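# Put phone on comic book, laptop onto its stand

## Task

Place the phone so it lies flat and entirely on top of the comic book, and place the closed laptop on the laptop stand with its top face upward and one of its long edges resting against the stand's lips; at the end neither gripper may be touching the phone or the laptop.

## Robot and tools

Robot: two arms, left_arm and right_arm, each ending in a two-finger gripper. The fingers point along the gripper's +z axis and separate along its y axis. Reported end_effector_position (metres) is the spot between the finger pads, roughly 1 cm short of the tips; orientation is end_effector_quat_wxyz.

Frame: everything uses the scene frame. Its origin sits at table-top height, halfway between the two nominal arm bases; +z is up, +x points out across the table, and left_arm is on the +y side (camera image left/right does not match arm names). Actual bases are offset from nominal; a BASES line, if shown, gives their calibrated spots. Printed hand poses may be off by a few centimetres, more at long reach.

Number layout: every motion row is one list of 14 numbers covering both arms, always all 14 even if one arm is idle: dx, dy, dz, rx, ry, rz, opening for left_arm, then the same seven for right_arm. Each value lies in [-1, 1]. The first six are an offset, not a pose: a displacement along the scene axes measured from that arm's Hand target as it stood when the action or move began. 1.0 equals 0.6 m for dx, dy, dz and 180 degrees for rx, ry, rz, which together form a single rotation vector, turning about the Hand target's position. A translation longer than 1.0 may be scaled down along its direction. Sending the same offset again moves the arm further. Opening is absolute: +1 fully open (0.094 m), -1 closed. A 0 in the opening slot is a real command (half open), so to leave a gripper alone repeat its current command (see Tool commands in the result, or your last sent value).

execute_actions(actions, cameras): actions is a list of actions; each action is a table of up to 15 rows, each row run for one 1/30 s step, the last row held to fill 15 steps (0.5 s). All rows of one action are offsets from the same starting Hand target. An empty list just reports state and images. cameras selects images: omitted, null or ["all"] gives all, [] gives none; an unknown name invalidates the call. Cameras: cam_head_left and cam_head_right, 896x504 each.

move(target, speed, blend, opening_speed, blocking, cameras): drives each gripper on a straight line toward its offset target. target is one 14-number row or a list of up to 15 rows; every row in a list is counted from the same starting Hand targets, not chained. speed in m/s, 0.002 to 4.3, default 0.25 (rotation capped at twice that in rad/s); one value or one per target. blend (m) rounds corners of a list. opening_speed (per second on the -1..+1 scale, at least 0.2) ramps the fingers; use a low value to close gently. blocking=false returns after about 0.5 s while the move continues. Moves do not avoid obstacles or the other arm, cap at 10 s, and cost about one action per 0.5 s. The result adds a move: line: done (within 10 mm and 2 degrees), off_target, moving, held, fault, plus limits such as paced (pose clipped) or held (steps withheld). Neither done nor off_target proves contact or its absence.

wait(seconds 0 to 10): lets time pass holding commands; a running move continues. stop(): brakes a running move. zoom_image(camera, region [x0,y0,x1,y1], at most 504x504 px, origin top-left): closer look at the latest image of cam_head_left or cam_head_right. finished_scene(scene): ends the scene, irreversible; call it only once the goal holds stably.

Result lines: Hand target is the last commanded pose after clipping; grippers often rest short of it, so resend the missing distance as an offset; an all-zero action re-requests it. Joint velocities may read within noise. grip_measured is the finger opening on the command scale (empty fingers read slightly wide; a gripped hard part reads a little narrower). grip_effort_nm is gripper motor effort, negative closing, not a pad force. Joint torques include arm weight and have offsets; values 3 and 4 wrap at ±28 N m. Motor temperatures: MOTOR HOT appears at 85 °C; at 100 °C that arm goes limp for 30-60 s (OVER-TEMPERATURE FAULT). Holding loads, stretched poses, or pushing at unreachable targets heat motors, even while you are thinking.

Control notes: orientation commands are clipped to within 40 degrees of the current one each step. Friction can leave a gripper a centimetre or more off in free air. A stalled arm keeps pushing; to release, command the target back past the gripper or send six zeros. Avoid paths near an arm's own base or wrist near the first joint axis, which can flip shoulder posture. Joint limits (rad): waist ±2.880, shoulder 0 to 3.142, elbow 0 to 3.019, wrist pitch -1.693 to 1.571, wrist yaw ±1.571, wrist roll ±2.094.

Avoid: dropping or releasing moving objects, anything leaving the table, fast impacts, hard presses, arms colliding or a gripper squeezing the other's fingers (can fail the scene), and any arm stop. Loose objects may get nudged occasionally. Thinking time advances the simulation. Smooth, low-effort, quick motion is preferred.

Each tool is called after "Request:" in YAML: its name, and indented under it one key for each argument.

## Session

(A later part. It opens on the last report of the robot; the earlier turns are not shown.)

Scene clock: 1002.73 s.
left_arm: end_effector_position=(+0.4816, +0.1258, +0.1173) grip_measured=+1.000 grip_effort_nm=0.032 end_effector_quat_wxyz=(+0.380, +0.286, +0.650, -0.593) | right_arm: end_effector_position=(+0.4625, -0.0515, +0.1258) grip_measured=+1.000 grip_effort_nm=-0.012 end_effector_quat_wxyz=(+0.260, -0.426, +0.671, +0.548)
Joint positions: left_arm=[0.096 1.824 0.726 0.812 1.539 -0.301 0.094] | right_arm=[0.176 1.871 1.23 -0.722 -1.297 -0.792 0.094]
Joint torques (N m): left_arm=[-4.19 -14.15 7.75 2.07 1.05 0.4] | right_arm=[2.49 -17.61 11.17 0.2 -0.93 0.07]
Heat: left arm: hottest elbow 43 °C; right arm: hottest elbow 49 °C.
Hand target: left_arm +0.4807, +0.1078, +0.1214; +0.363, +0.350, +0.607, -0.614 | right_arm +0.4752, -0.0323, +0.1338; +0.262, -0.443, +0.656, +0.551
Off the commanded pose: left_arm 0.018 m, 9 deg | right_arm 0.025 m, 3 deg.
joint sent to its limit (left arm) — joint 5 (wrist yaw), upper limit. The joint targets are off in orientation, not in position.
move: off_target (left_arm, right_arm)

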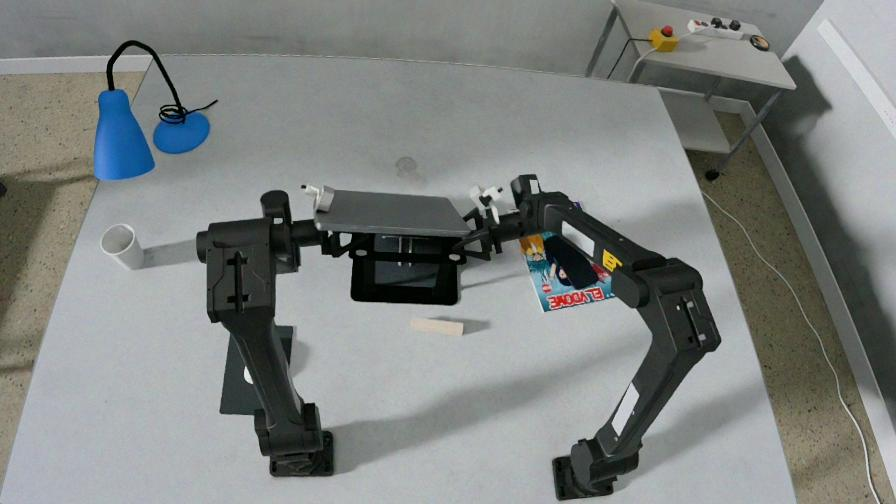

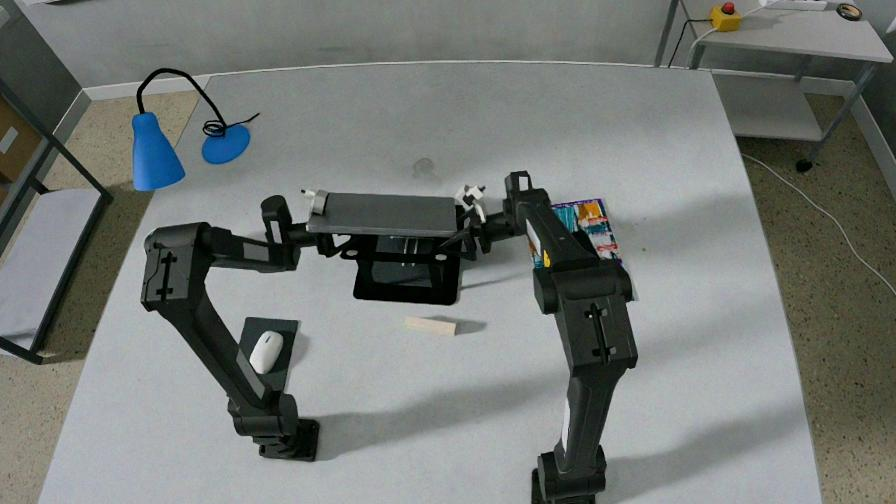

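Request:
move:
  target:
    - [-0.04,0,0.02,0,0,0,1,-0.055,0.0,0.02,0,0,0,1]
  speed: 0.04

Request:
zoom_image:
  camera: "cam_head_left"
  region: [280, 140, 540, 320]

Request:
zoom_image:
  camera: "cam_head_right"
  region: [280, 140, 540, 320]

Scene clock: 1014.77 s.
left_arm: end_effector_position=(+0.4723, +0.1247, +0.1174) grip_measured=+1.000 grip_effort_nm=0.032 end_effector_quat_wxyz=(+0.382, +0.287, +0.651, -0.590) | right_arm: end_effector_position=(+0.4552, -0.0524, +0.1283) grip_measured=+1.000 grip_effort_nm=-0.012 end_effector_quat_wxyz=(+0.257, -0.421, +0.675, +0.548)
Joint positions: left_arm=[0.096 1.807 0.698 0.816 1.534 -0.288 0.094] | right_arm=[0.177 1.847 1.201 -0.699 -1.293 -0.762 0.094]
Joint torques (N m): left_arm=[-3.96 -17.85 3.99 1.98 1.19 0.29] | right_arm=[3.25 -22.59 6.17 0.83 -0.99 0.05]
Motor temperatures (°C): left_arm=[23 27 40 24 36 24 27] | right_arm=[27 35 48 25 35 24 25]
Heat: left arm: hottest elbow 40 °C; right arm: hottest elbow 48 °C.
Hand target: left_arm +0.4567, +0.1078, +0.1333; +0.363, +0.350, +0.607, -0.614 | right_arm +0.4421, -0.0322, +0.1459; +0.263, -0.444, +0.656, +0.551
Off the commanded pose: left_arm 0.028 m, 9 deg | right_arm 0.030 m, 3 deg.
joint sent to its limit (left arm) — joint 5 (wrist yaw), upper limit. The joint targets are off in orientation, not in position.
move: off_target (left_arm, right_arm)

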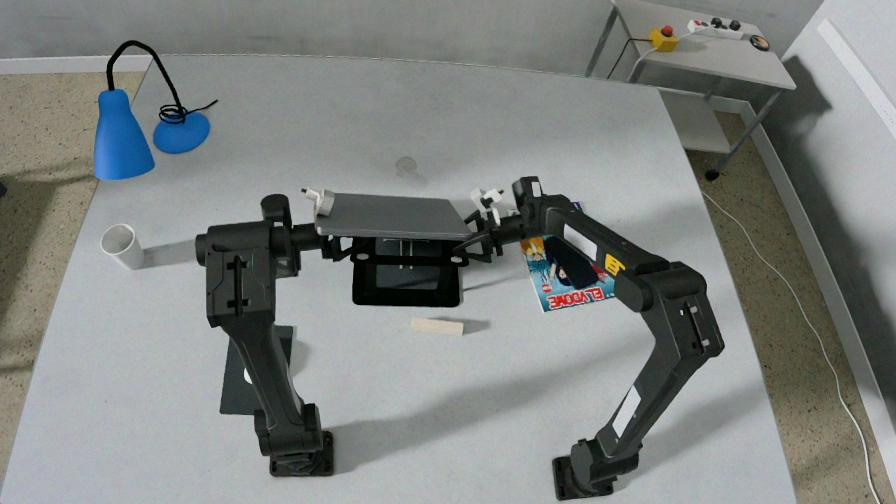

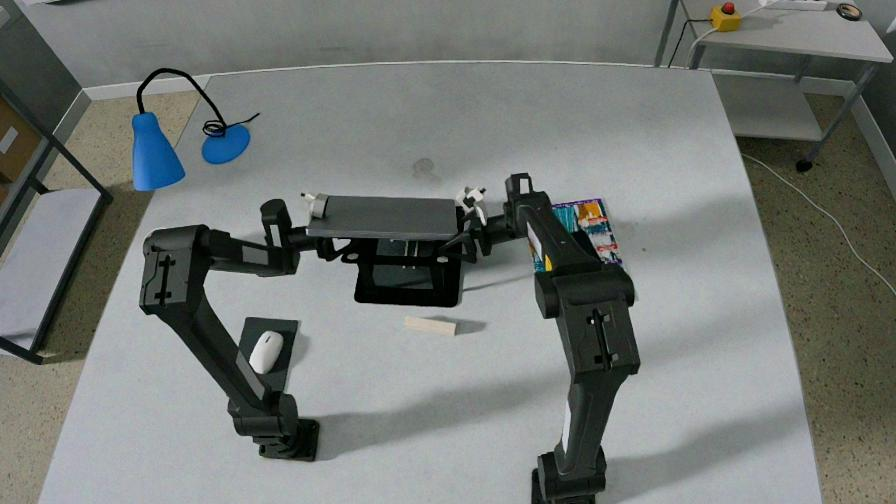

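Scaled by 1.938.

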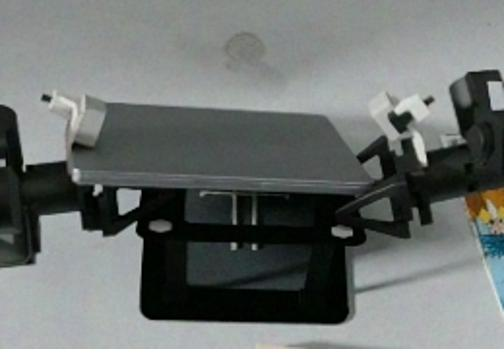

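Scaled by 1.938.

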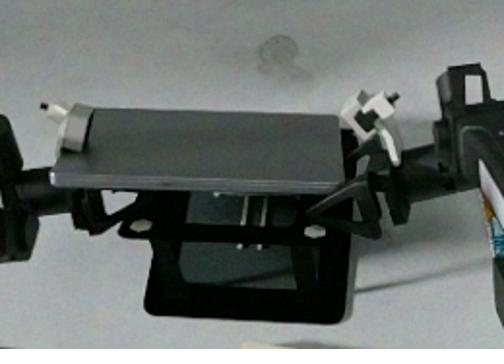

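Request:
move:
  target:
    - [0,0,0.06,0,0,0,1,0,0.0,0.06,0,0,0,1]
  speed: 0.05

Request:
zoom_image:
  camera: "cam_head_left"
  region: [280, 140, 540, 320]

Request:
zoom_image:
  camera: "cam_head_right"
  region: [280, 140, 540, 320]

Scene clock: 1021.97 s.
left_arm: end_effector_position=(+0.4623, +0.1234, +0.1291) grip_measured=+1.000 grip_effort_nm=0.037 end_effector_quat_wxyz=(+0.360, +0.262, +0.661, -0.604) | right_arm: end_effector_position=(+0.4470, -0.0535, +0.1444) grip_measured=+1.000 grip_effort_nm=-0.017 end_effector_quat_wxyz=(+0.238, -0.406, +0.687, +0.553)
Joint positions: left_arm=[0.096 1.756 0.669 0.799 1.534 -0.368 0.094] | right_arm=[0.179 1.809 1.201 -0.766 -1.287 -0.736 0.094]
Joint torques (N m): left_arm=[-4.31 -20.89 6.99 2.29 1.32 0.24] | right_arm=[3.14 -23.41 8.53 0.4 -1.25 -0.09]
Heat: left arm: hottest elbow 39 °C; right arm: hottest elbow 46 °C.
Hand target: left_arm +0.4567, +0.1078, +0.1692; +0.363, +0.350, +0.607, -0.614 | right_arm +0.4422, -0.0322, +0.1818; +0.262, -0.444, +0.656, +0.552
Off the commanded pose: left_arm 0.044 m, 12 deg | right_arm 0.043 m, 6 deg.
joint sent to its limit (left arm) — joint 5 (wrist yaw), upper limit. The joint targets are off in orientation, not in position.
move: off_target (left_arm, right_arm)

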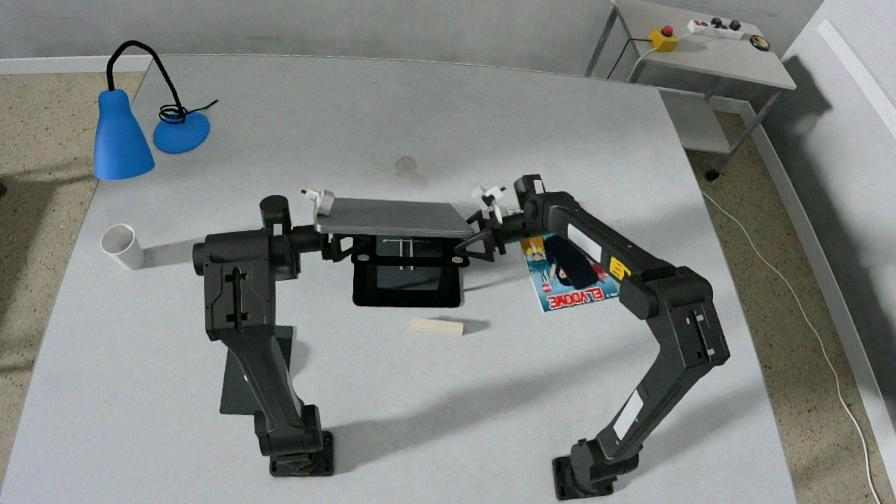

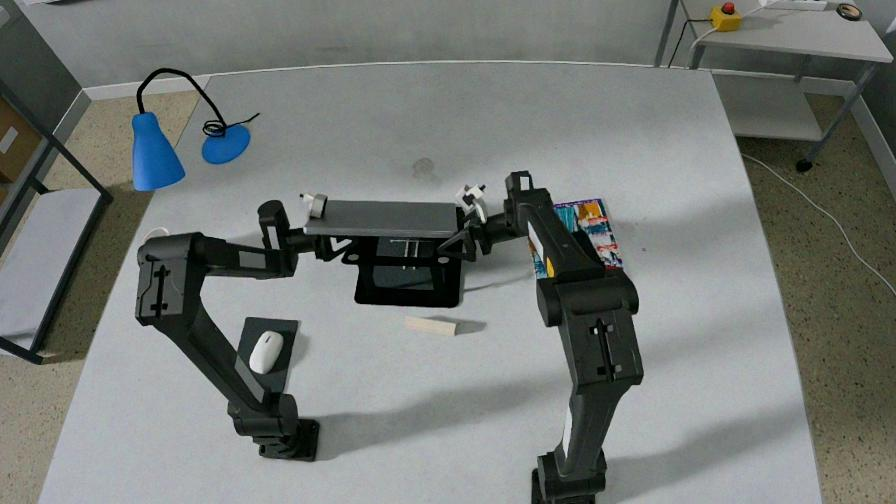

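Scaled by 1.938.

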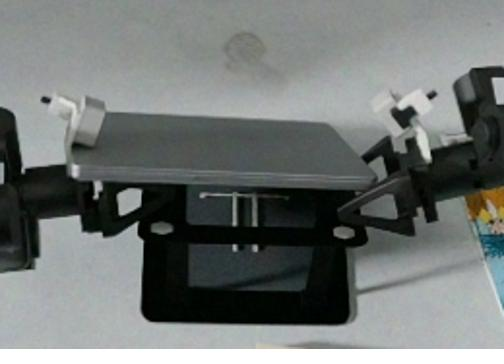

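Scaled by 1.938.

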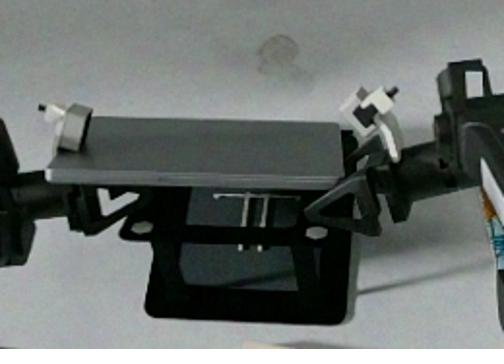

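Request:
move:
  target:
    - [-0.05,0,0.02,0,-0.03,0,1,-0.05,0.0,0.02,0,-0.03,0,1]
  speed: 0.05

Request:
zoom_image:
  camera: "cam_head_left"
  region: [280, 140, 540, 320]

Request:
zoom_image:
  camera: "cam_head_right"
  region: [280, 140, 540, 320]

Scene clock: 1028.13 s.
left_arm: end_effector_position=(+0.4331, +0.1198, +0.1446) grip_measured=+1.000 grip_effort_nm=0.032 end_effector_quat_wxyz=(+0.377, +0.280, +0.653, -0.594) | right_arm: end_effector_position=(+0.4196, -0.0570, +0.1585) grip_measured=+1.000 grip_effort_nm=-0.007 end_effector_quat_wxyz=(+0.260, -0.423, +0.684, +0.534)
Joint positions: left_arm=[0.096 1.663 0.589 0.813 1.534 -0.338 0.094] | right_arm=[0.185 1.702 1.098 -0.687 -1.259 -0.713 0.094]
Joint torques (N m): left_arm=[-3.96 -18.37 7.24 3.07 1.24 0.51] | right_arm=[3.9 -21.66 8.02 1.72 -1.33 -0.16]
Heat: left arm: hottest elbow 39 °C; right arm: hottest elbow 46 °C.
Hand target: left_arm +0.4267, +0.1078, +0.1814; +0.391, +0.379, +0.589, -0.597 | right_arm +0.4122, -0.0322, +0.1939; +0.293, -0.469, +0.643, +0.530
Off the commanded pose: left_arm 0.039 m, 14 deg | right_arm 0.044 m, 8 deg.
joint sent to its limit (left arm) — joint 5 (wrist yaw), upper limit. The joint targets are off in orientation, not in position.
move: off_target (left_arm, right_arm)

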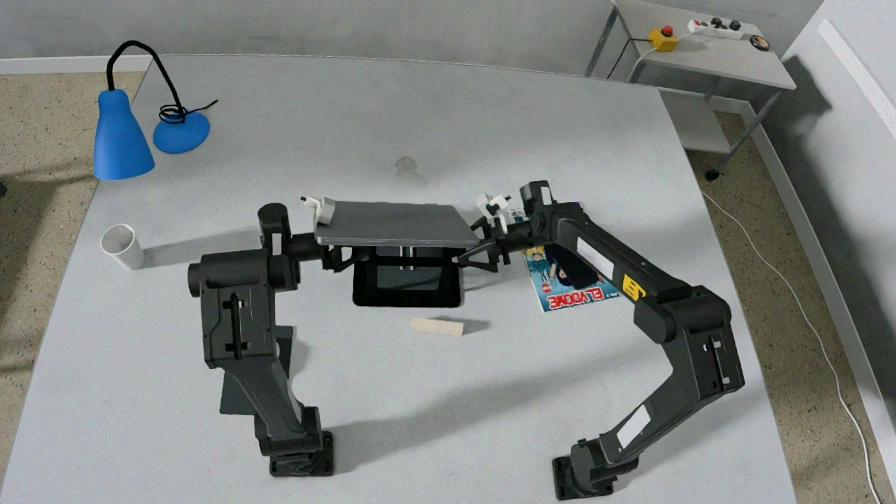

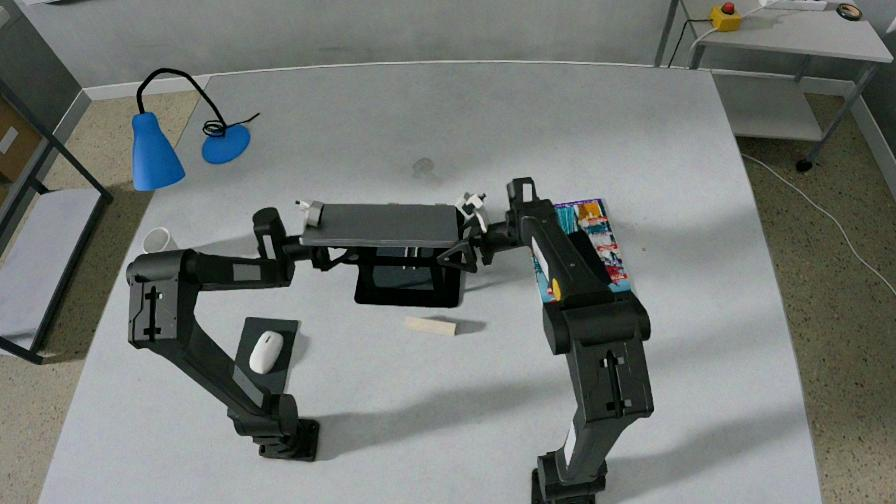

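Scaled by 1.938.

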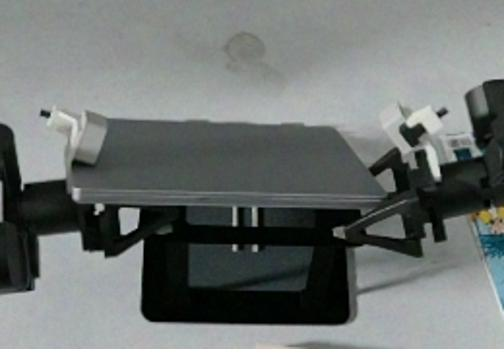

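Scaled by 1.938.

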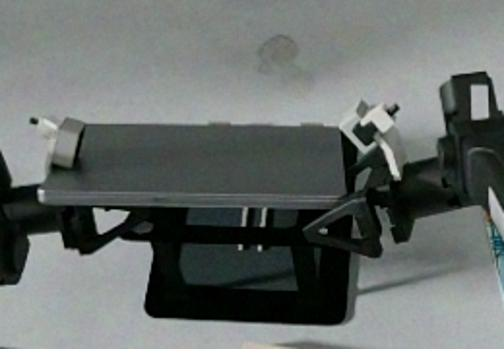

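Request:
move:
  target:
    - [0.0,0,-0.06,0,-0.02,0,1,0.0,0.0,-0.06,0,-0.02,0,1]
  speed: 0.05

Request:
zoom_image:
  camera: "cam_head_left"
  region: [280, 140, 540, 320]

Request:
zoom_image:
  camera: "cam_head_right"
  region: [280, 140, 540, 320]

Scene clock: 1034.83 s.
left_arm: end_effector_position=(+0.4322, +0.1202, +0.1403) grip_measured=+1.000 grip_effort_nm=0.042 end_effector_quat_wxyz=(+0.410, +0.316, +0.635, -0.573) | right_arm: end_effector_position=(+0.4170, -0.0547, +0.1436) grip_measured=+1.000 grip_effort_nm=-0.012 end_effector_quat_wxyz=(+0.295, -0.450, +0.666, +0.516)
Joint positions: left_arm=[0.098 1.689 0.581 0.905 1.537 -0.285 0.094] | right_arm=[0.191 1.701 1.041 -0.535 -1.251 -0.719 0.094]
Joint torques (N m): left_arm=[-4.25 -12.92 6.46 2.81 1.11 0.78] | right_arm=[3.55 -18.37 7.68 1.69 -1.06 -0.14]
Heat: left arm: hottest elbow 38 °C; right arm: hottest elbow 46 °C.
Hand target: left_arm +0.4267, +0.1078, +0.1454; +0.410, +0.397, +0.577, -0.584 | right_arm +0.4121, -0.0322, +0.1579; +0.313, -0.486, +0.633, +0.515
Off the commanded pose: left_arm 0.014 m, 12 deg | right_arm 0.027 m, 6 deg.
joint sent to its limit (left arm) — joint 5 (wrist yaw), upper limit. The joint targets are off in orientation, not in position.
move: off_target (left_arm, right_arm)

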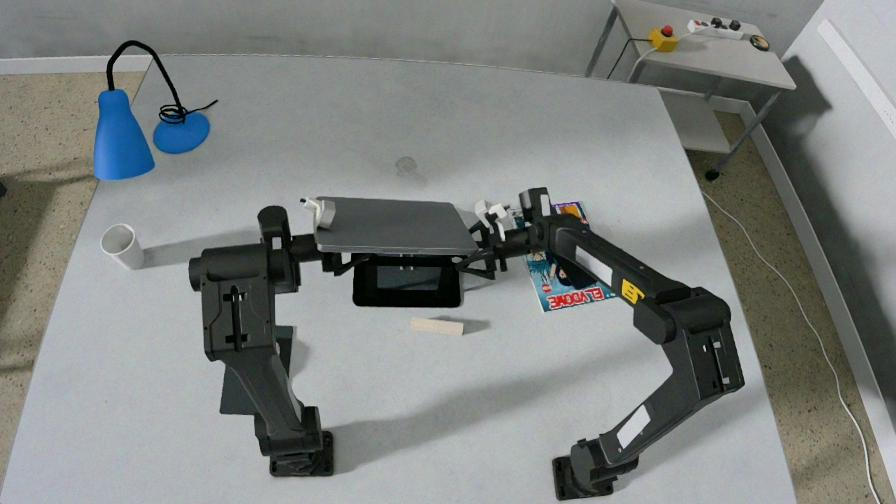

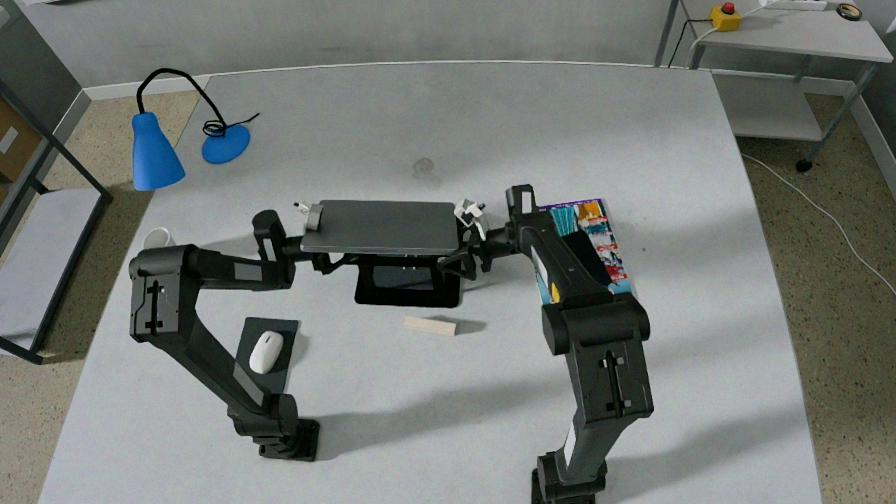

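Scaled by 1.938.

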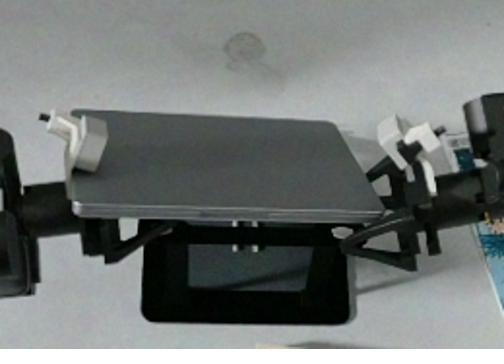

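Scaled by 1.938.

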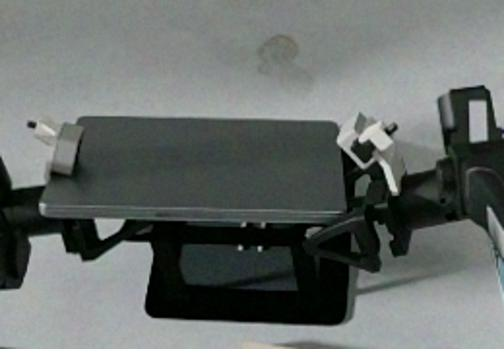

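Request:
move:
  target:
    - [0,0,-0.02,0,0,0,1,0.0,0,-0.045,0,0,0,1]
  speed: 0.03

Request:
zoom_image:
  camera: "cam_head_left"
  region: [280, 140, 540, 320]

Request:
zoom_image:
  camera: "cam_head_right"
  region: [280, 140, 540, 320]

Scene clock: 1047.83 s.
left_arm: end_effector_position=(+0.4341, +0.1215, +0.1387) grip_measured=+1.000 grip_effort_nm=0.046 end_effector_quat_wxyz=(+0.410, +0.315, +0.634, -0.575) | right_arm: end_effector_position=(+0.4200, -0.0526, +0.1379) grip_measured=+1.000 grip_effort_nm=-0.017 end_effector_quat_wxyz=(+0.315, -0.464, +0.653, +0.509)
Joint positions: left_arm=[0.101 1.736 0.581 1.096 1.542 -0.433 0.094] | right_arm=[0.194 1.712 1.026 -0.458 -1.254 -0.724 0.094]
Joint torques (N m): left_arm=[-4.6 -11.05 5.44 2.85 0.83 1.15] | right_arm=[3.37 -15.44 6.86 1.55 -0.87 -0.09]
Heat: left arm: hottest elbow 37 °C; right arm: hottest elbow 45 °C.
Hand target: left_arm +0.4266, +0.1077, +0.1333; +0.410, +0.397, +0.577, -0.584 | right_arm +0.4122, -0.0323, +0.1308; +0.313, -0.485, +0.633, +0.515
Off the commanded pose: left_arm 0.016 m, 12 deg | right_arm 0.023 m, 3 deg.
joint sent to its limit (left arm) — joint 5 (wrist yaw), upper limit. The joint targets are off in orientation, not in position.
move: off_target (left_arm, right_arm)

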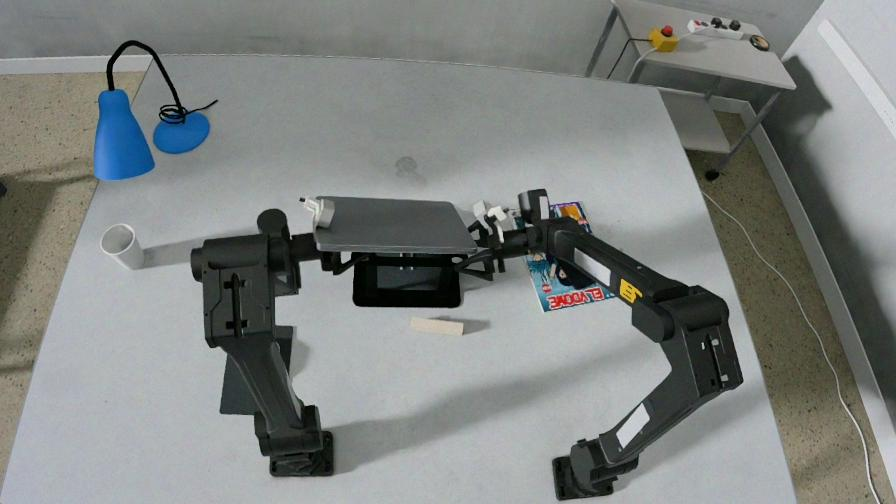

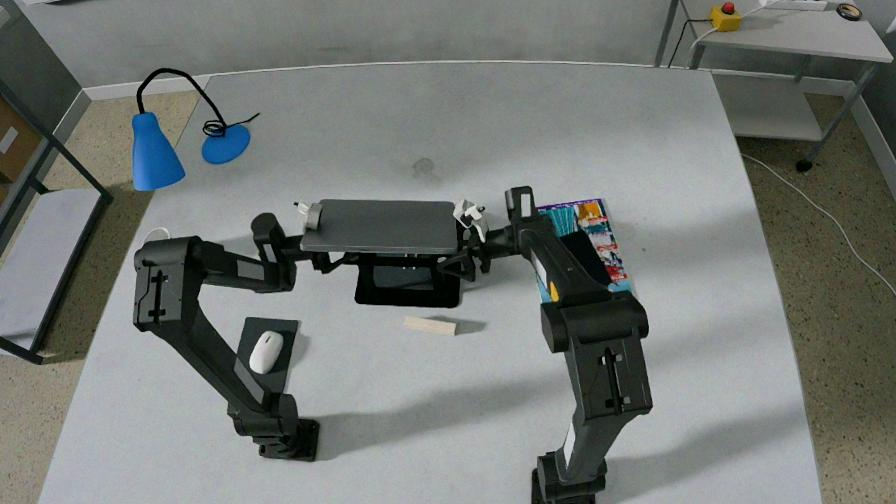

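Scaled by 1.938.

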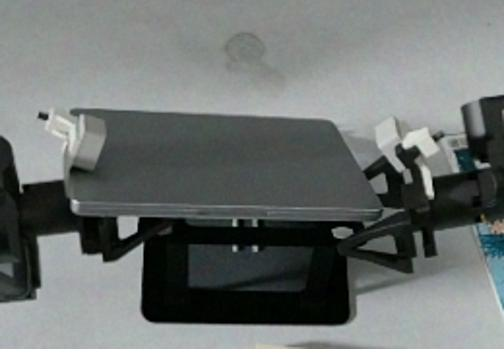

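Scaled by 1.938.

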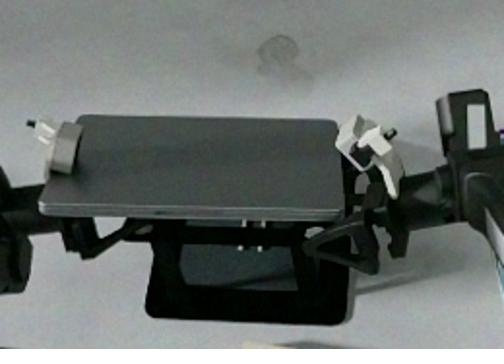

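Request:
move:
  target:
    - [0,0,0,0,0,0,1,0.0,-0.14,0.0,0,0,0,1]
  speed: 0.04

Request:
zoom_image:
  camera: "cam_head_left"
  region: [280, 140, 540, 320]

Request:
zoom_image:
  camera: "cam_head_right"
  region: [280, 140, 540, 320]

Scene clock: 1054.40 s.
left_arm: end_effector_position=(+0.4321, +0.1210, +0.1372) grip_measured=+1.000 grip_effort_nm=0.042 end_effector_quat_wxyz=(+0.399, +0.305, +0.636, -0.586) | right_arm: end_effector_position=(+0.3929, -0.1130, +0.1286) grip_measured=+1.000 grip_effort_nm=-0.012 end_effector_quat_wxyz=(+0.305, -0.482, +0.635, +0.521)
Joint positions: left_arm=[0.1 1.82 0.583 1.461 1.548 -0.751 0.094] | right_arm=[0.068 1.758 1.072 -1.047 -1.292 -1.348 0.094]
Joint torques (N m): left_arm=[-4.31 -11.75 4.88 2.91 0.36 1.32] | right_arm=[-0.32 -14.8 9.74 -0.46 -0.51 0.07]
Heat: left arm: hottest elbow 36 °C; right arm: hottest elbow 44 °C.
Hand target: left_arm +0.4267, +0.1077, +0.1334; +0.410, +0.397, +0.577, -0.584 | right_arm +0.4123, -0.1163, +0.1310; +0.313, -0.486, +0.633, +0.515
Off the commanded pose: left_arm 0.015 m, 13 deg | right_arm 0.020 m, 1 deg.
joint sent to its limit (left arm) — joint 5 (wrist yaw), upper limit. The joint targets are off in orientation, not in position.
move: off_target (left_arm, right_arm)

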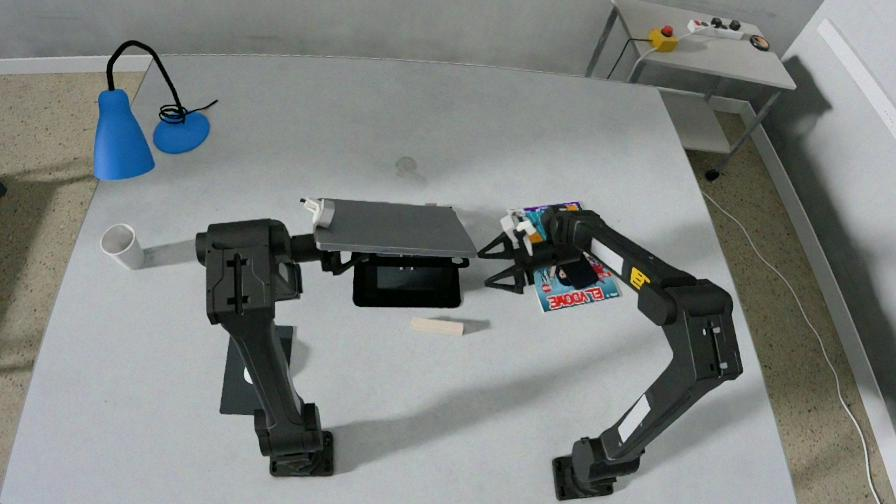

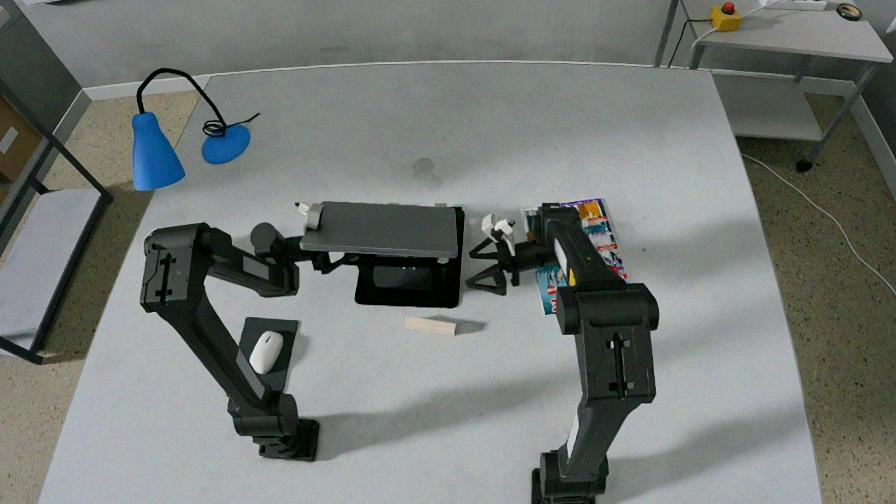

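Scaled by 1.938.

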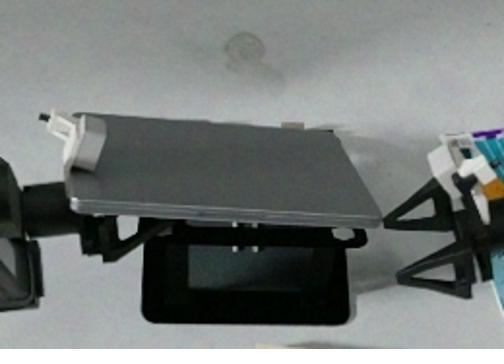

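Scaled by 1.938.

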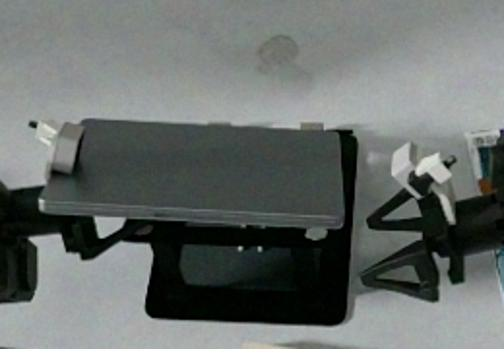

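Request:
move:
  target:
    - [0,-0.02,0.05,0,0,0,1,0.0,0,0.05,0,0,0,1]
    - [0,-0.12,0.05,0,0,0,1,0.0,0,0.05,0,0,0,1]
  speed: 0.04

Request:
zoom_image:
  camera: "cam_head_left"
  region: [280, 140, 540, 320]

Request:
zoom_image:
  camera: "cam_head_right"
  region: [280, 140, 540, 320]

Scene clock: 1062.73 s.
left_arm: end_effector_position=(+0.4218, +0.0639, +0.1456) grip_measured=+0.999 grip_effort_nm=0.051 end_effector_quat_wxyz=(+0.391, +0.342, +0.608, -0.601) | right_arm: end_effector_position=(+0.3954, -0.1189, +0.1378) grip_measured=+1.000 grip_effort_nm=-0.007 end_effector_quat_wxyz=(+0.291, -0.469, +0.646, +0.527)
Joint positions: left_arm=[-0.047 1.828 0.592 1.545 1.484 -0.79 0.094] | right_arm=[0.055 1.756 1.1 -1.129 -1.286 -1.355 0.094]
Joint torques (N m): left_arm=[-6.77 -15.15 8.99 1.4 -0.49 0.62] | right_arm=[0.56 -18.49 9.88 -0.46 -0.74 0.08]
Heat: left arm: hottest elbow 36 °C; right arm: hottest elbow 44 °C.
Hand target: left_arm +0.4267, +0.0358, +0.1633; +0.410, +0.397, +0.577, -0.584 | right_arm +0.4122, -0.1163, +0.1608; +0.313, -0.485, +0.633, +0.515
Off the commanded pose: left_arm 0.034 m, 8 deg | right_arm 0.029 m, 4 deg.
move: off_target (left_arm, right_arm)

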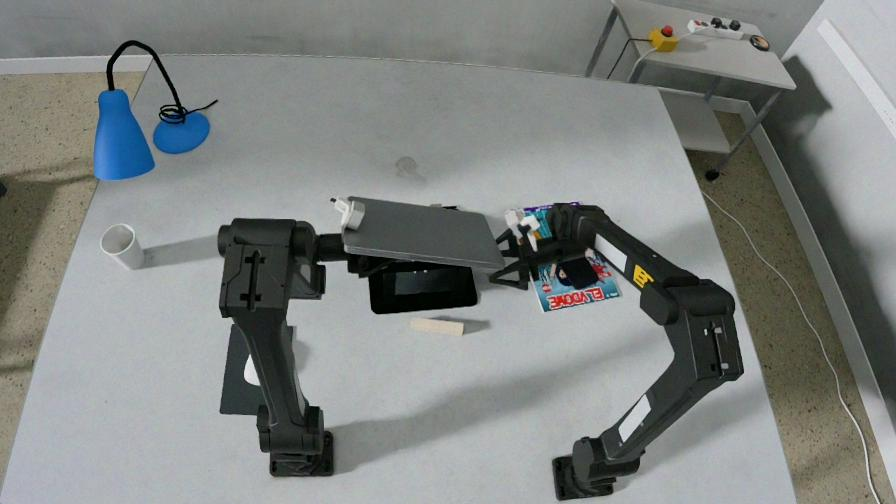

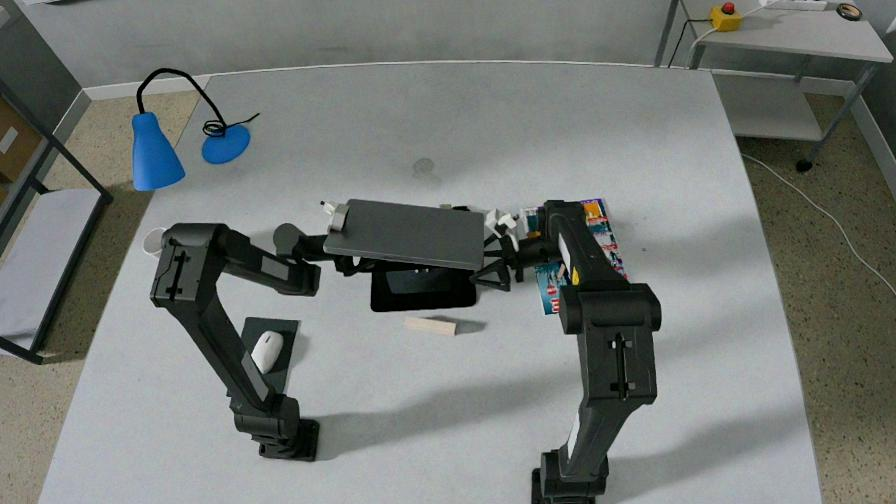

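Scaled by 1.938.

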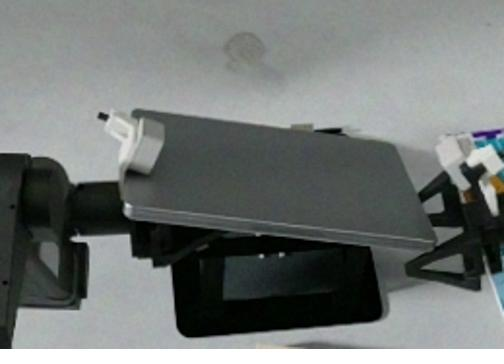

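Scaled by 1.938.

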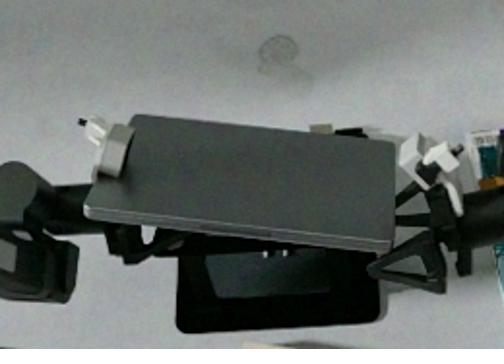

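Request:
move:
  target:
    - [0,0.03,-0.05,0,0,0,1,0.0,-0.03,0,0,0,0,1]
  speed: 0.04

Request:
zoom_image:
  camera: "cam_head_left"
  region: [280, 140, 540, 320]

Request:
zoom_image:
  camera: "cam_head_right"
  region: [280, 140, 540, 320]

Scene clock: 1069.27 s.
left_arm: end_effector_position=(+0.4295, +0.0641, +0.1383) grip_measured=+0.999 grip_effort_nm=0.046 end_effector_quat_wxyz=(+0.381, +0.350, +0.607, -0.603) | right_arm: end_effector_position=(+0.3907, -0.1317, +0.1453) grip_measured=+1.000 grip_effort_nm=-0.012 end_effector_quat_wxyz=(+0.291, -0.472, +0.644, +0.528)
Joint positions: left_arm=[-0.045 1.863 0.626 1.546 1.511 -0.793 0.094] | right_arm=[0.027 1.756 1.117 -1.259 -1.277 -1.478 0.094]
Joint torques (N m): left_arm=[-4.13 -11.63 5.64 2.48 0.05 1.01] | right_arm=[-0.21 -16.67 10.43 -0.61 -0.71 -0.02]
Motor temperatures (°C): left_arm=[23 28 36 24 34 25 27] | right_arm=[27 35 43 25 33 24 25]
Heat: left arm: hottest elbow 36 °C; right arm: hottest elbow 43 °C.
Hand target: left_arm +0.4267, +0.0538, +0.1333; +0.410, +0.397, +0.577, -0.584 | right_arm +0.4123, -0.1343, +0.1609; +0.313, -0.485, +0.633, +0.515
Off the commanded pose: left_arm 0.012 m, 8 deg | right_arm 0.027 m, 4 deg.
joint sent to its limit (left arm) — joint 4 (wrist pitch), upper limit. The joint targets still meet the commanded pose.
move: off_target (left_arm, right_arm)

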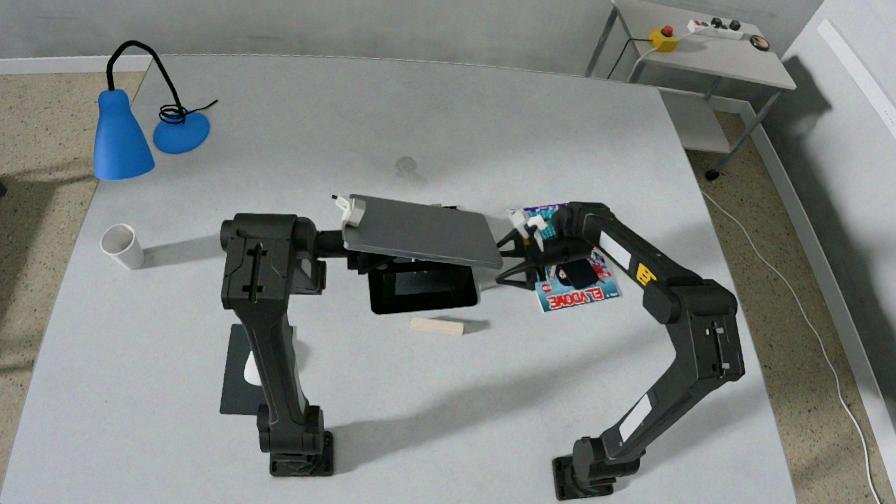

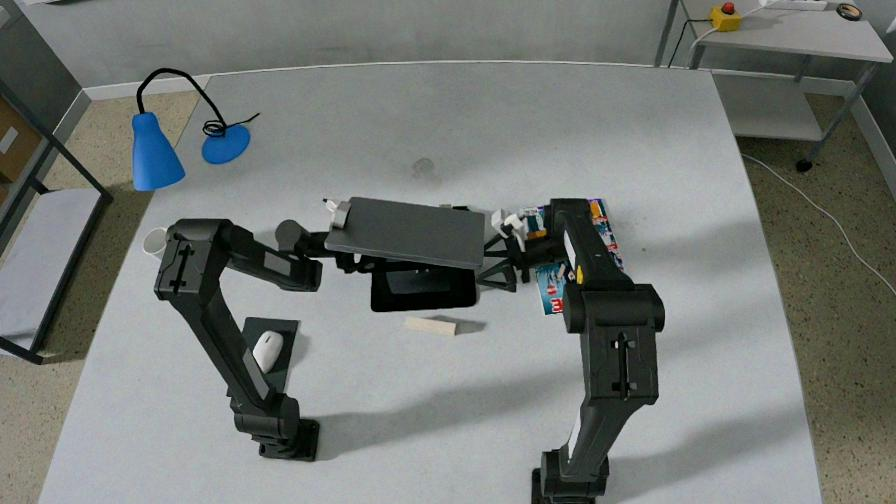

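Scaled by 1.938.

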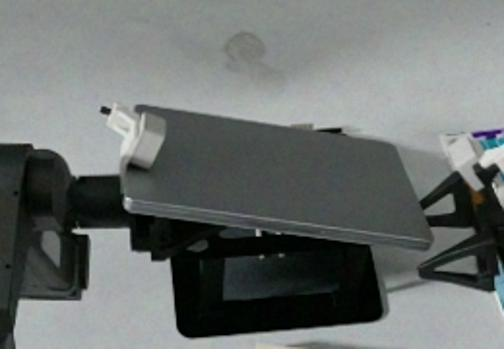

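Scaled by 1.938.

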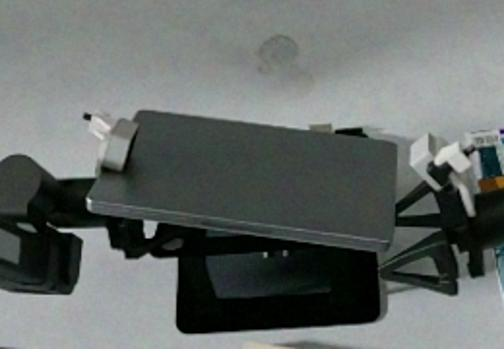

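Request:
move:
  target:
    - [0,0,0.0,0,0,0,1,0.0,-0.1,-0.03,0,0,0,1]
    - [0,0.17,0.01,0,0,0,1,0.0,-0.1,-0.03,0,0,0,1]
  speed: 0.05

Request:
zoom_image:
  camera: "cam_head_left"
  region: [280, 140, 540, 320]

Request:
zoom_image:
  camera: "cam_head_right"
  region: [280, 140, 540, 320]

Scene clock: 1076.27 s.
left_arm: end_effector_position=(+0.4221, +0.1499, +0.1126) grip_measured=+1.000 grip_effort_nm=0.037 end_effector_quat_wxyz=(+0.425, +0.290, +0.644, -0.566) | right_arm: end_effector_position=(+0.3961, -0.1885, +0.1425) grip_measured=+1.000 grip_effort_nm=-0.012 end_effector_quat_wxyz=(+0.308, -0.484, +0.634, +0.519)
Joint positions: left_arm=[0.181 1.884 0.54 1.546 1.56 -0.706 0.094] | right_arm=[-0.102 1.834 1.187 -1.568 -1.225 -1.861 0.094]
Joint torques (N m): left_arm=[-0.67 -18.55 4.57 2.4 -0.06 0.32] | right_arm=[-0.32 -15.38 9.14 -1.16 -0.4 0.06]
Heat: left arm: hottest elbow 35 °C; right arm: hottest elbow 44 °C.
Hand target: left_arm +0.4267, +0.1558, +0.1394; +0.410, +0.397, +0.577, -0.584 | right_arm +0.4123, -0.1943, +0.1429; +0.313, -0.485, +0.633, +0.515
Off the commanded pose: left_arm 0.028 m, 15 deg | right_arm 0.017 m, 1 deg.
joint sent to its limit (left arm) — joint 4 (wrist pitch), upper limit; joint 5 (wrist yaw), upper limit. The joint targets are off in orientation, not in position.
move: off_target (left_arm, right_arm)

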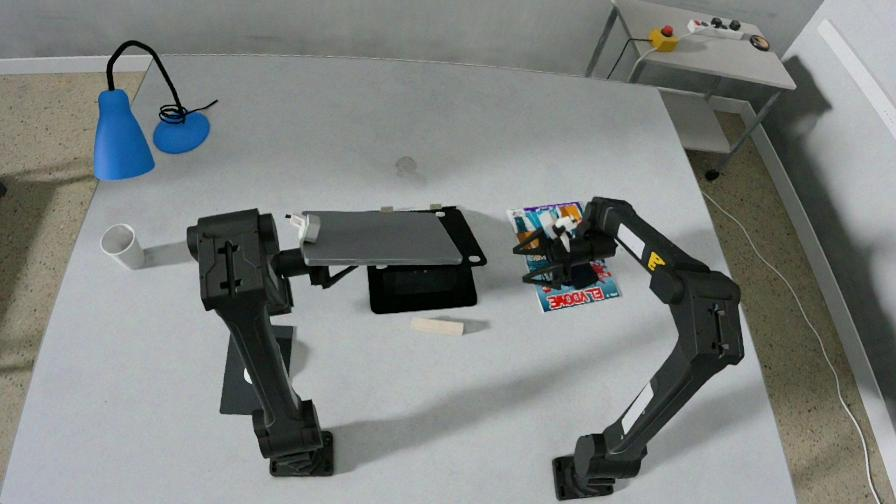

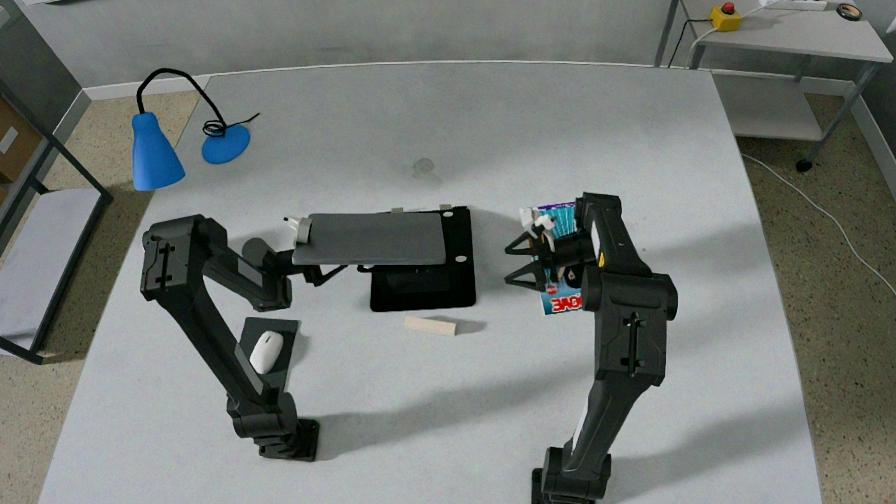

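Scaled by 1.938.

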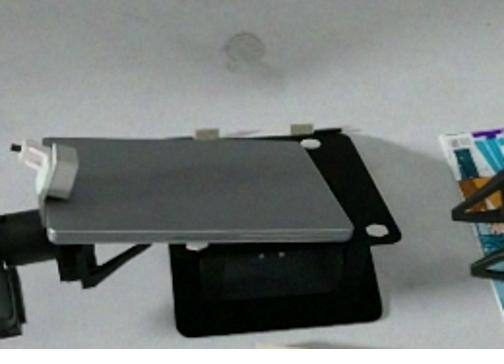

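Scaled by 1.938.

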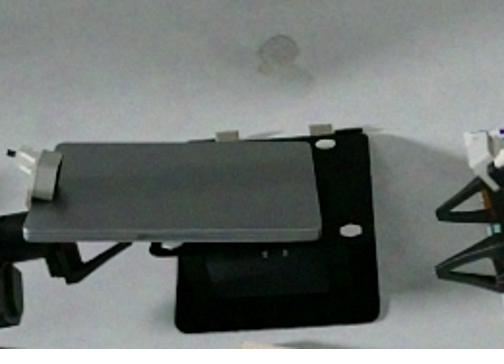

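Request:
move:
  target:
    - [0,-0.0,0.04,0,0,0,1,0.0,0,0.05,0,0,0,1]
    - [0,-0.2,0.045,0,0,0,1,0.0,0,0.05,0,0,0,1]
  speed: 0.05

Request:
zoom_image:
  camera: "cam_head_left"
  region: [280, 140, 540, 320]

Request:
zoom_image:
  camera: "cam_head_right"
  region: [280, 140, 540, 320]

Scene clock: 1090.37 s.
left_arm: end_effector_position=(+0.4185, +0.0545, +0.1330) grip_measured=+0.999 grip_effort_nm=0.051 end_effector_quat_wxyz=(+0.386, +0.350, +0.607, -0.600) | right_arm: end_effector_position=(+0.3973, -0.1886, +0.1542) grip_measured=+1.000 grip_effort_nm=-0.017 end_effector_quat_wxyz=(+0.295, -0.472, +0.639, +0.531)
Joint positions: left_arm=[-0.071 1.838 0.587 1.453 1.479 -0.678 0.094] | right_arm=[-0.102 1.834 1.213 -1.639 -1.224 -1.862 0.094]
Joint torques (N m): left_arm=[-5.01 -18.78 8.58 1.35 -0.37 0.11] | right_arm=[-0.26 -19.14 9.25 -1.21 -0.37 0.06]
Heat: left arm: hottest elbow 35 °C; right arm: hottest elbow 44 °C.
Hand target: left_arm +0.4267, +0.0358, +0.1664; +0.410, +0.397, +0.577, -0.584 | right_arm +0.4123, -0.1943, +0.1728; +0.313, -0.486, +0.633, +0.515
Off the commanded pose: left_arm 0.039 m, 7 deg | right_arm 0.025 m, 3 deg.
move: off_target (left_arm, right_arm)

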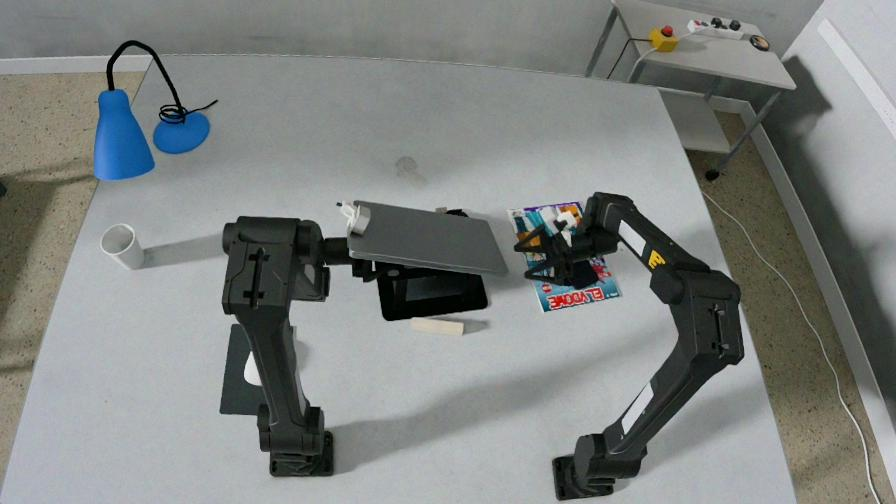

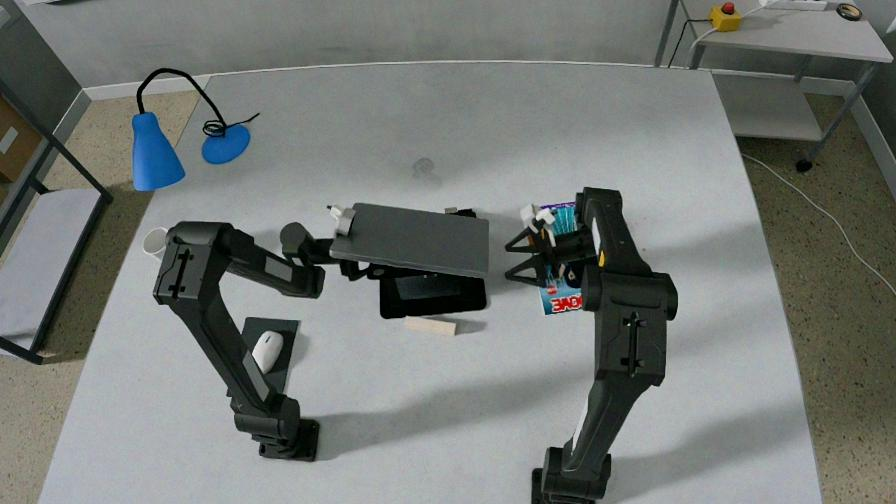

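Scaled by 1.938.

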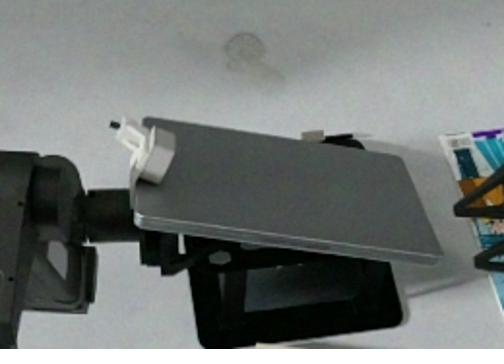

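Scaled by 1.938.

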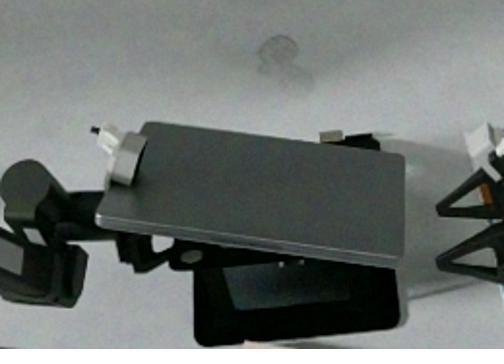

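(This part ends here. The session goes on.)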